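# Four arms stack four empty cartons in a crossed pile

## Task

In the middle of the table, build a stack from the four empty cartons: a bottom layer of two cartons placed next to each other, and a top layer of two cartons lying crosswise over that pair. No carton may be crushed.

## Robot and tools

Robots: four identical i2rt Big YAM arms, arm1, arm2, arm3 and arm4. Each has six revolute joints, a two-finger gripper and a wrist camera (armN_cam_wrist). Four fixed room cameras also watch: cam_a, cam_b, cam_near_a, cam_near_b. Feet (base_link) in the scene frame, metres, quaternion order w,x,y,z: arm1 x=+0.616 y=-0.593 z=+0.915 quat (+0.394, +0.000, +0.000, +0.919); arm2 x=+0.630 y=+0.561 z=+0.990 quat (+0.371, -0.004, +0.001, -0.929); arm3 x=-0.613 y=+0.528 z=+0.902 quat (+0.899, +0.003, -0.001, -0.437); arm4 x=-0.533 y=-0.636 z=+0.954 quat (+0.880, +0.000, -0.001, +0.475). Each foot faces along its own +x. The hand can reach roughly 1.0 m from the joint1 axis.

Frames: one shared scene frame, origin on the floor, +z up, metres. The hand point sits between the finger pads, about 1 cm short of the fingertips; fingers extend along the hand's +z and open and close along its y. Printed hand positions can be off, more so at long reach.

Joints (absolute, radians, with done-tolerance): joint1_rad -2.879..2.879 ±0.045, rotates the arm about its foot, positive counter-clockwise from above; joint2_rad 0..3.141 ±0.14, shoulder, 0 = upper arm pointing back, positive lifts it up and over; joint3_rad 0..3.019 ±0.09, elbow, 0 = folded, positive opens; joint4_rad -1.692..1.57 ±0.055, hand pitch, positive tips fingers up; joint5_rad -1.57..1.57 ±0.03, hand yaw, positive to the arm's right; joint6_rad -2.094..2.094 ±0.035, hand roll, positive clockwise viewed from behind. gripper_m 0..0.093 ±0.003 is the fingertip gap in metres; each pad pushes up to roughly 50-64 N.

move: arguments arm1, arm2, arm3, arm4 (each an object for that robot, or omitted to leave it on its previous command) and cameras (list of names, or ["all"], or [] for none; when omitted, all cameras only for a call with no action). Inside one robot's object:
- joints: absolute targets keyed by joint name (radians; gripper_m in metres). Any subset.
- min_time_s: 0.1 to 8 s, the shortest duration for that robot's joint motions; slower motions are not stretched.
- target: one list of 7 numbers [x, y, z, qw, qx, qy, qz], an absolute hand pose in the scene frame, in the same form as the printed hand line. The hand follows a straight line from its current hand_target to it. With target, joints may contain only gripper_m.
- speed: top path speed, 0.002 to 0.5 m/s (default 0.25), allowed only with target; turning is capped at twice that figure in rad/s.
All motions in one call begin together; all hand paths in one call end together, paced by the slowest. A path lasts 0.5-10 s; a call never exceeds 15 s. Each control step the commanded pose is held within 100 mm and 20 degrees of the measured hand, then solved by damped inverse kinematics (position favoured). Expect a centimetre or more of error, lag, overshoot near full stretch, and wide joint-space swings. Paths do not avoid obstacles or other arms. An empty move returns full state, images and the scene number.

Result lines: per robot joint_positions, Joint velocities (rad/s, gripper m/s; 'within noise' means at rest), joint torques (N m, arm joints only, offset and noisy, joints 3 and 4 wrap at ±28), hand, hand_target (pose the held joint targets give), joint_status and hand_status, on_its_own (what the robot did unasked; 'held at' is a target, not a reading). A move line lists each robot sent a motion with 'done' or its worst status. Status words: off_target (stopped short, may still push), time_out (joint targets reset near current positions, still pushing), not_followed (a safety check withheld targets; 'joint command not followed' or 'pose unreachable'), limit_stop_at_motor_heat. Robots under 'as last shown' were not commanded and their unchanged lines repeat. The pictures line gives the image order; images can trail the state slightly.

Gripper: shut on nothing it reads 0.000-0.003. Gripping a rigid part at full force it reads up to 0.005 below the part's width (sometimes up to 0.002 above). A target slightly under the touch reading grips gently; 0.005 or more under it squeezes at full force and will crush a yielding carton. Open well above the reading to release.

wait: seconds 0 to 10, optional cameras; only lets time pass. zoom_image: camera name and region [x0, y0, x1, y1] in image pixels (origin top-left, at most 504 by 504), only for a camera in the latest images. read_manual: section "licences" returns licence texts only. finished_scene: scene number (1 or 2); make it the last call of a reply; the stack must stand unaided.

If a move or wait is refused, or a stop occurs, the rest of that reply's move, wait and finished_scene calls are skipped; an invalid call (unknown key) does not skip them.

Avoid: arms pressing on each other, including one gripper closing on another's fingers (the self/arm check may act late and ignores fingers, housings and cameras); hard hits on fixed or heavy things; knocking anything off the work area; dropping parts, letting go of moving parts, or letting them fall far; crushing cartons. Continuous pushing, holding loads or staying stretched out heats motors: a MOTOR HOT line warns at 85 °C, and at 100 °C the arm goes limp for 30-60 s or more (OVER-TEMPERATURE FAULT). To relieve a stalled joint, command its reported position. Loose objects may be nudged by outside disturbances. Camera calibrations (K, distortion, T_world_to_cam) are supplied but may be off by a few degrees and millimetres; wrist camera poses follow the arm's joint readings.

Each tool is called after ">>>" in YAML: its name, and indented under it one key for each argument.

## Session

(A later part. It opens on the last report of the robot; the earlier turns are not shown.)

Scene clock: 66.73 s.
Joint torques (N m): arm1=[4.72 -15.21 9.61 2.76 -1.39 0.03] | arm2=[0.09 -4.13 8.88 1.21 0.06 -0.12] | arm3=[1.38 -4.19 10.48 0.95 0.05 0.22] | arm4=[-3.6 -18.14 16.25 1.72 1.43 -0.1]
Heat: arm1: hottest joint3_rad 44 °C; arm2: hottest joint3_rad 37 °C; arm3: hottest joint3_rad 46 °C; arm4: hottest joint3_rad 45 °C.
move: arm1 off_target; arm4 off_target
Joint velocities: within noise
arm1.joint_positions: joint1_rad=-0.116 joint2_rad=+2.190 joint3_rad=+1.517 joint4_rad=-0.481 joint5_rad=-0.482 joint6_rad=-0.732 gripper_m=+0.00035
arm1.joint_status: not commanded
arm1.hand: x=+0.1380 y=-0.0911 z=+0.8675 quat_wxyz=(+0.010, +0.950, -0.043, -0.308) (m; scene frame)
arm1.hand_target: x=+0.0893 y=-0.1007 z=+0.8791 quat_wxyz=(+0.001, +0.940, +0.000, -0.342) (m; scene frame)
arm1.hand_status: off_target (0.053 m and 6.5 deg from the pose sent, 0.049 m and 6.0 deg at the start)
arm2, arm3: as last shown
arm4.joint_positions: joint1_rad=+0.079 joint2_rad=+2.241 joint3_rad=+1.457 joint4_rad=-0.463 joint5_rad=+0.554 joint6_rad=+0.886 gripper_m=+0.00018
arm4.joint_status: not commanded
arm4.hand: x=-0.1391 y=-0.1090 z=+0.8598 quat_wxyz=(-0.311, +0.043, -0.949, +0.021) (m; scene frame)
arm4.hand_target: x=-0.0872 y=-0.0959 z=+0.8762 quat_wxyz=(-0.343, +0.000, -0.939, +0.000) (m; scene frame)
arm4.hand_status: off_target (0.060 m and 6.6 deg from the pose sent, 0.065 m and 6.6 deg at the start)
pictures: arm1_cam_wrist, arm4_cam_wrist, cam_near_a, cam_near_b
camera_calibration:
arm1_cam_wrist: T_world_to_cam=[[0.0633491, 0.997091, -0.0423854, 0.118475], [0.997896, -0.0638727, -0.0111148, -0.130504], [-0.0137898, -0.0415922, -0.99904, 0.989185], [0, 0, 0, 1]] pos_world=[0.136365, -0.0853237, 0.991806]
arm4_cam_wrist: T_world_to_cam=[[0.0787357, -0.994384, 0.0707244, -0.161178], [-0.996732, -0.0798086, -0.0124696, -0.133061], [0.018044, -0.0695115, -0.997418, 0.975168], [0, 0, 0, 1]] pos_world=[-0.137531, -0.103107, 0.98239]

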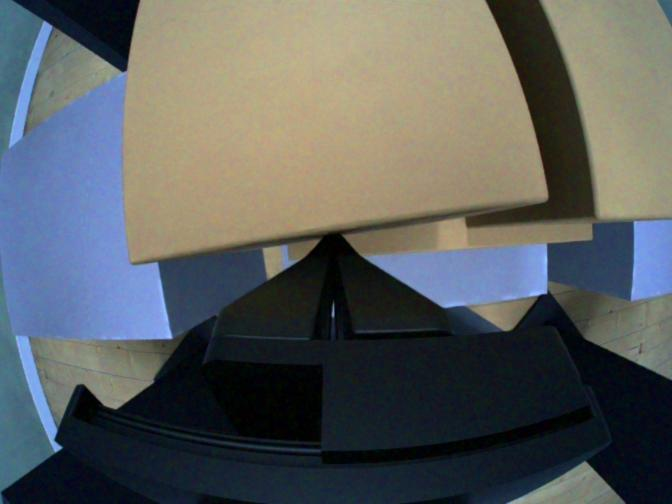

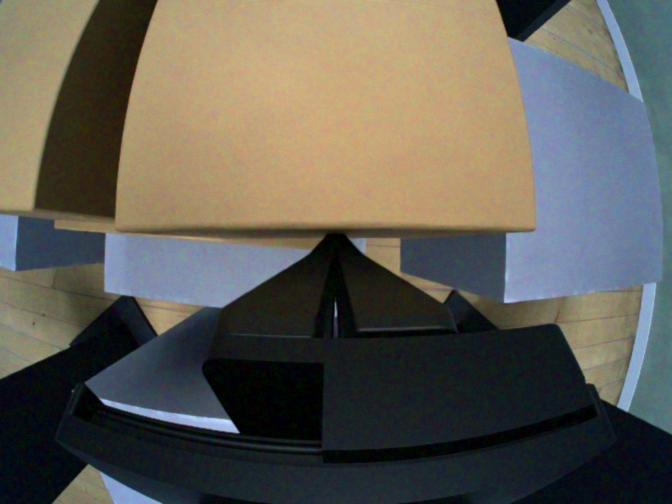

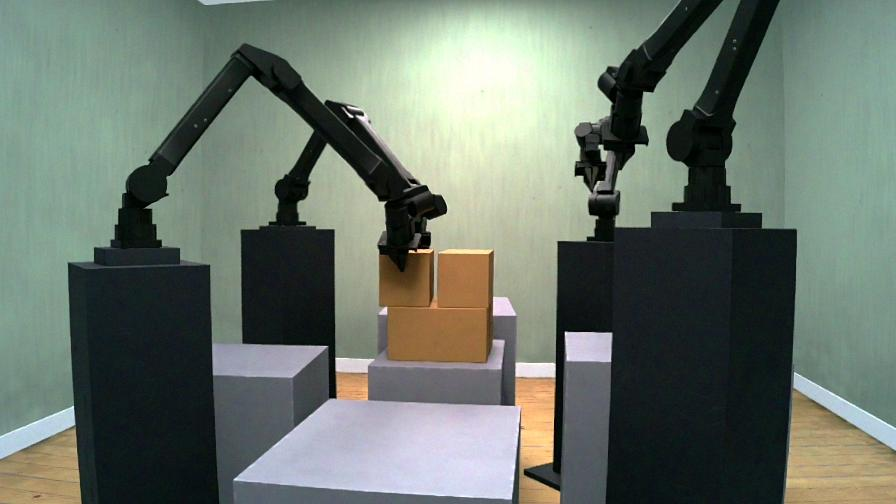

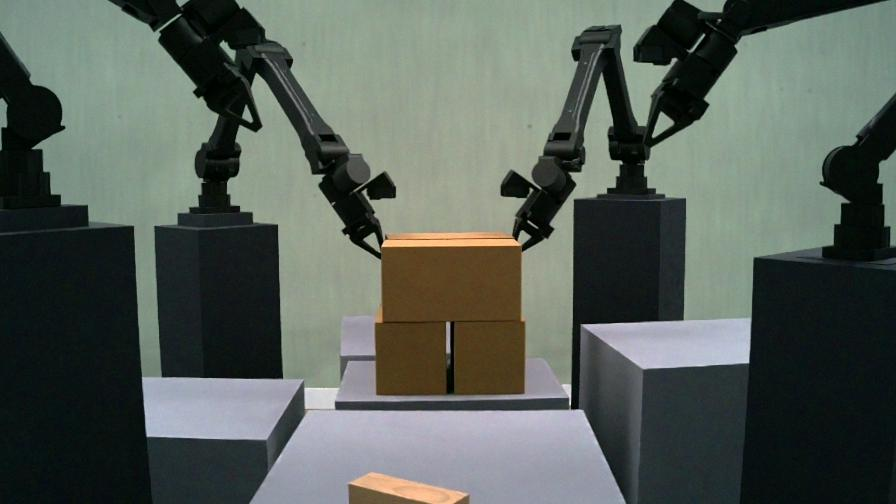

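>>> move:
  arm1: {"target":[0.086,-0.092,0.862,0,0.9397,0,-0.342],"speed":0.06}
  arm4: {"target":[-0.084,-0.09,0.862,0.342,0,0.9397,0],"speed":0.06}
  cameras: ["cam_near_a","cam_near_b"]

>>> zoom_image:
  camera: "cam_near_a"
  region: [330, 150, 600, 400]

>>> zoom_image:
  camera: "cam_near_b"
  region: [300, 150, 600, 430]

Scene clock: 68.83 s.
Joint torques (N m): arm1=[4.54 -14.45 10.35 2.55 -1.25 0.04] | arm2=[-0.67 -3.84 8.87 1.18 0.05 -0.12] | arm3=[1.26 -4.31 10.5 0.94 0.05 0.21] | arm4=[-3.66 -17.55 15.53 2.43 1.38 -0.1]
Heat: arm1: hottest joint3_rad 45 °C; arm2: hottest joint3_rad 37 °C; arm3: hottest joint3_rad 46 °C; arm4: hottest joint3_rad 45 °C.
move: arm1 off_target; arm4 off_target
Joint velocities: within noise
arm1.joint_positions: joint1_rad=-0.118 joint2_rad=+2.210 joint3_rad=+1.517 joint4_rad=-0.458 joint5_rad=-0.488 joint6_rad=-0.736 gripper_m=+0.00035
arm1.joint_status: not commanded
arm1.hand: x=+0.1380 y=-0.0897 z=+0.8566 quat_wxyz=(+0.010, +0.949, -0.041, -0.311) (m; scene frame)
arm1.hand_target: x=+0.0893 y=-0.0961 z=+0.8642 quat_wxyz=(+0.001, +0.940, +0.000, -0.342) (m; scene frame)
arm1.hand_status: off_target (0.052 m and 6.1 deg from the pose sent, 0.052 m and 6.5 deg at the start)
arm2, arm3: as last shown
arm4.joint_positions: joint1_rad=+0.081 joint2_rad=+2.255 joint3_rad=+1.466 joint4_rad=-0.463 joint5_rad=+0.556 joint6_rad=+0.887 gripper_m=+0.00018
arm4.joint_status: not commanded
arm4.hand: x=-0.1393 y=-0.1074 z=+0.8544 quat_wxyz=(-0.311, +0.044, -0.949, +0.023) (m; scene frame)
arm4.hand_target: x=-0.0873 y=-0.0958 z=+0.8655 quat_wxyz=(-0.343, +0.000, -0.940, +0.001) (m; scene frame)
arm4.hand_status: off_target (0.058 m and 6.8 deg from the pose sent, 0.058 m and 6.6 deg at the start)
pictures: cam_near_a, cam_near_b

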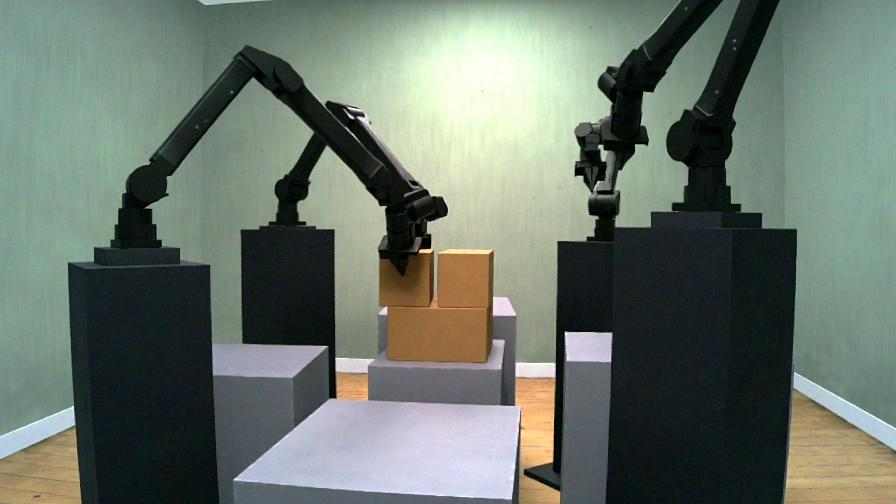

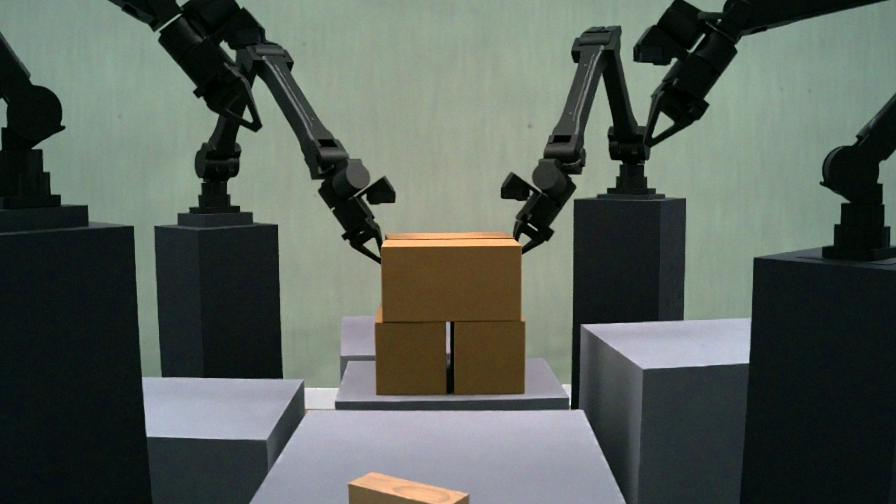

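Scaled by 1.867 from the camera's 896x504 image, which has a finer 1280x720 frame.

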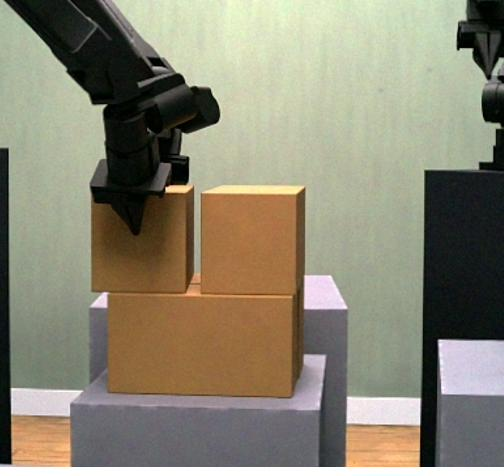

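Scaled by 1.680 from the camera's 896x504 image, which has a finer 1280x720 frame.

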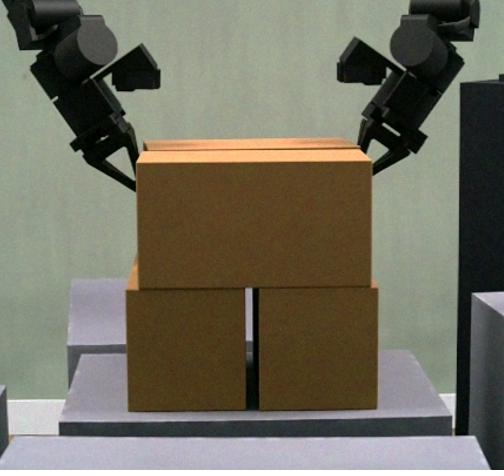

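Placed flat. Release straight outward.

>>> move:
  arm1: {"target":[0.24,-0.0897,0.86,0,0.9397,0,-0.342],"speed":0.12}
  arm4: {"target":[-0.24,-0.1074,0.86,0.342,0,0.9397,0],"speed":0.12}
  cameras: ["cam_near_a","cam_near_b"]

>>> move:
  arm1: {"target":[0.32,-0.3,1.0,0,0.9397,0,-0.342],"speed":0.2}
  arm4: {"target":[-0.31,-0.3,1.0,0.342,0,0.9397,0],"speed":0.2}
  cameras: ["cam_near_a","cam_near_b","cam_a"]

>>> zoom_image:
  camera: "cam_near_a"
  region: [330, 150, 600, 400]

Scene clock: 72.83 s.
Joint torques (N m): arm1=[-0.97 -17.55 4.66 0.91 -0.47 0.05] | arm2=[0.32 -3.78 8.91 1.03 0.05 -0.15] | arm3=[1.26 -4.25 10.52 0.94 0.05 0.21] | arm4=[0.38 -19.96 5.97 0.31 0.66 -0.09]
Heat: arm1: hottest joint3_rad 45 °C; arm2: hottest joint3_rad 37 °C; arm3: hottest joint3_rad 47 °C; arm4: hottest joint3_rad 46 °C.
move: arm1 off_target; arm4 done
Joint velocities: within noise
arm1.joint_positions: joint1_rad=-0.267 joint2_rad=+2.138 joint3_rad=+1.319 joint4_rad=-0.406 joint5_rad=-0.601 joint6_rad=-0.962 gripper_m=+0.00035
arm1.joint_status: not commanded
arm1.hand: x=+0.2369 y=-0.0954 z=+0.8447 quat_wxyz=(+0.012, +0.942, -0.003, -0.335) (m; scene frame)
arm1.hand_target: x=+0.2400 y=-0.0897 z=+0.8596 quat_wxyz=(+0.000, +0.940, +0.000, -0.342) (m; scene frame)
arm1.hand_status: off_target (0.017 m and 1.7 deg from the pose sent, 0.102 m and 6.1 deg at the start)
arm2.joint_positions: joint1_rad=-0.277 joint2_rad=+0.992 joint3_rad=+0.487 joint4_rad=-0.429 joint5_rad=+0.299 joint6_rad=+0.384 gripper_m=+0.00036
arm2.joint_status: not commanded
arm2.hand: x=+0.2976 y=+0.4456 z=+1.0998 quat_wxyz=(-0.002, -0.939, +0.001, +0.344) (m; scene frame)
arm2.hand_target: x=+0.3000 y=+0.4499 z=+1.0998 quat_wxyz=(+0.000, -0.940, +0.000, +0.342) (m; scene frame)
arm2.hand_status: not commanded
arm3.joint_positions: joint1_rad=+0.562 joint2_rad=+0.824 joint3_rad=+0.630 joint4_rad=-0.726 joint5_rad=-0.209 joint6_rad=-0.267 gripper_m=+0.00059
arm3.joint_status: not commanded
arm3.hand: x=-0.2842 y=+0.4475 z=+1.0889 quat_wxyz=(-0.334, -0.003, -0.942, -0.001) (m; scene frame)
arm3.hand_target: x=-0.2801 y=+0.4500 z=+1.0999 quat_wxyz=(-0.342, +0.000, -0.940, +0.000) (m; scene frame)
arm3.hand_status: not commanded
arm4.joint_positions: joint1_rad=+0.244 joint2_rad=+2.186 joint3_rad=+1.323 joint4_rad=-0.430 joint5_rad=+0.652 joint6_rad=+1.143 gripper_m=+0.00018
arm4.joint_status: not commanded
arm4.hand: x=-0.2333 y=-0.1025 z=+0.8610 quat_wxyz=(-0.344, -0.002, -0.939, -0.005) (m; scene frame)
arm4.hand_target: x=-0.2398 y=-0.1074 z=+0.8600 quat_wxyz=(-0.342, +0.000, -0.940, +0.000) (m; scene frame)
arm4.hand_status: done (0.008 m and 0.6 deg from the pose sent, 0.101 m and 6.8 deg at the start)
pictures: cam_near_a, cam_near_b

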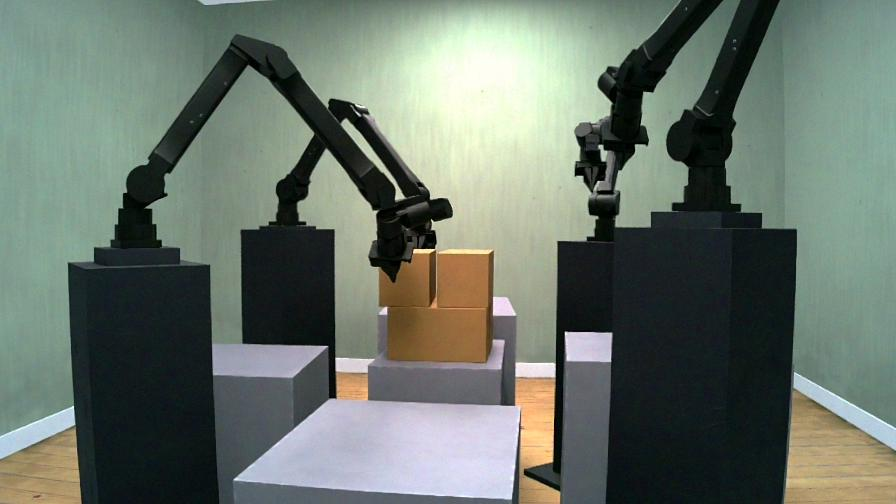

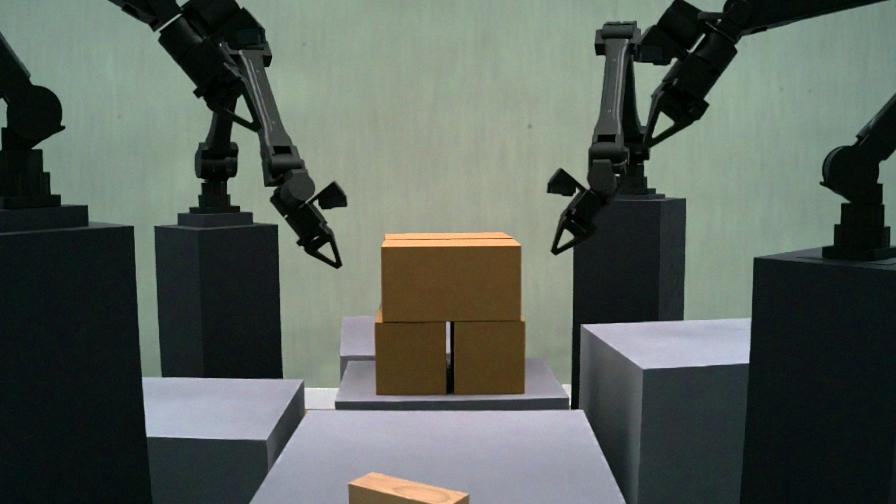

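Scene clock: 75.03 s.
Joint torques (N m): arm1=[1.08 -8.53 5.59 0.5 -0.21 0.15] | arm2=[-0.15 -4.19 8.79 1.21 0.03 -0.11] | arm3=[1.32 -4.25 10.5 0.92 0.05 0.21] | arm4=[1.2 -10.46 6.67 0.32 0.63 -0.09]
Heat: arm1: hottest joint3_rad 45 °C; arm2: hottest joint3_rad 37 °C; arm3: hottest joint3_rad 47 °C; arm4: hottest joint3_rad 45 °C.
move: arm1 done; arm4 done
Joint velocities: within noise
arm1.joint_positions: joint1_rad=-0.213 joint2_rad=+1.378 joint3_rad=+0.726 joint4_rad=-0.496 joint5_rad=-0.578 joint6_rad=-0.890 gripper_m=+0.00035
arm1.joint_status: not commanded
arm1.hand: x=+0.3216 y=-0.2921 z=+0.9977 quat_wxyz=(-0.003, +0.939, -0.003, -0.344) (m; scene frame)
arm1.hand_target: x=+0.3200 y=-0.2999 z=+0.9999 quat_wxyz=(+0.000, +0.940, +0.000, -0.342) (m; scene frame)
arm1.hand_status: done (0.008 m and 0.5 deg from the pose sent, 0.270 m and 1.7 deg at the start)
arm2, arm3: as last shown
arm4.joint_positions: joint1_rad=+0.248 joint2_rad=+1.493 joint3_rad=+0.747 joint4_rad=-0.550 joint5_rad=+0.655 joint6_rad=+1.157 gripper_m=+0.00018
arm4.joint_status: not commanded
arm4.hand: x=-0.3024 y=-0.2949 z=+1.0042 quat_wxyz=(-0.344, -0.005, -0.939, -0.005) (m; scene frame)
arm4.hand_target: x=-0.3098 y=-0.2999 z=+1.0000 quat_wxyz=(-0.342, +0.000, -0.940, +0.000) (m; scene frame)
arm4.hand_status: done (0.010 m and 0.9 deg from the pose sent, 0.253 m and 0.6 deg at the start)
pictures: cam_a, cam_near_a, cam_near_b

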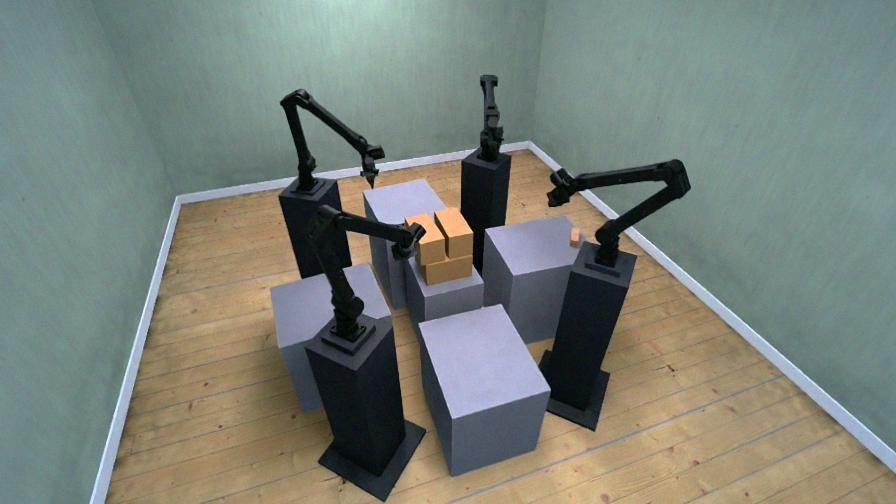

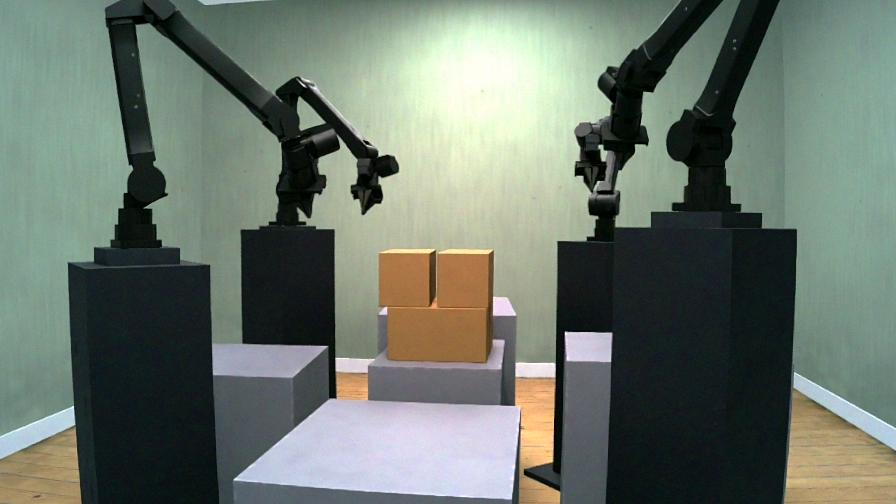

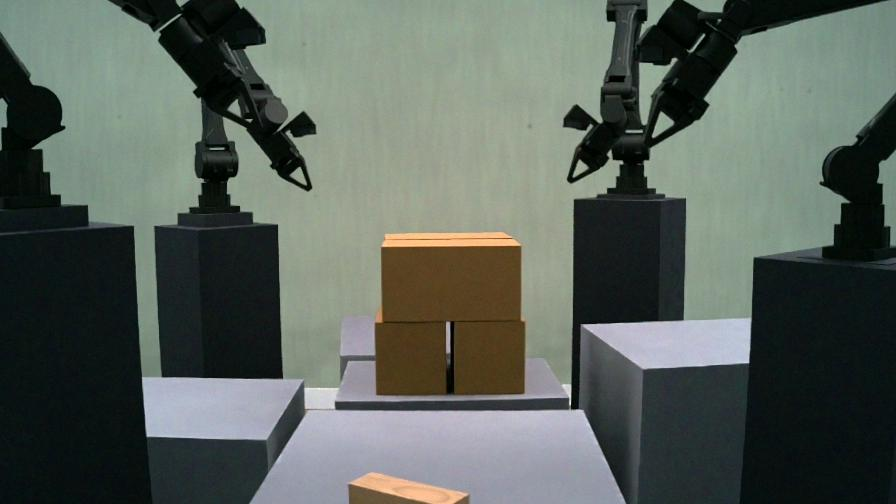

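Scaled by 1.867 from the camera's 896x504 image, which has a finer 1280x720 frame.

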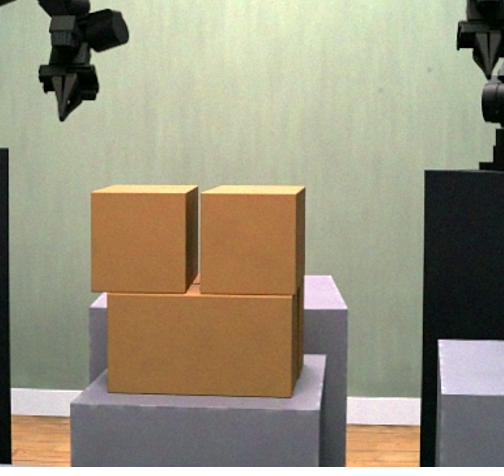

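>>> finished_scene:
  scene: 2

The scene is finished: the task was done.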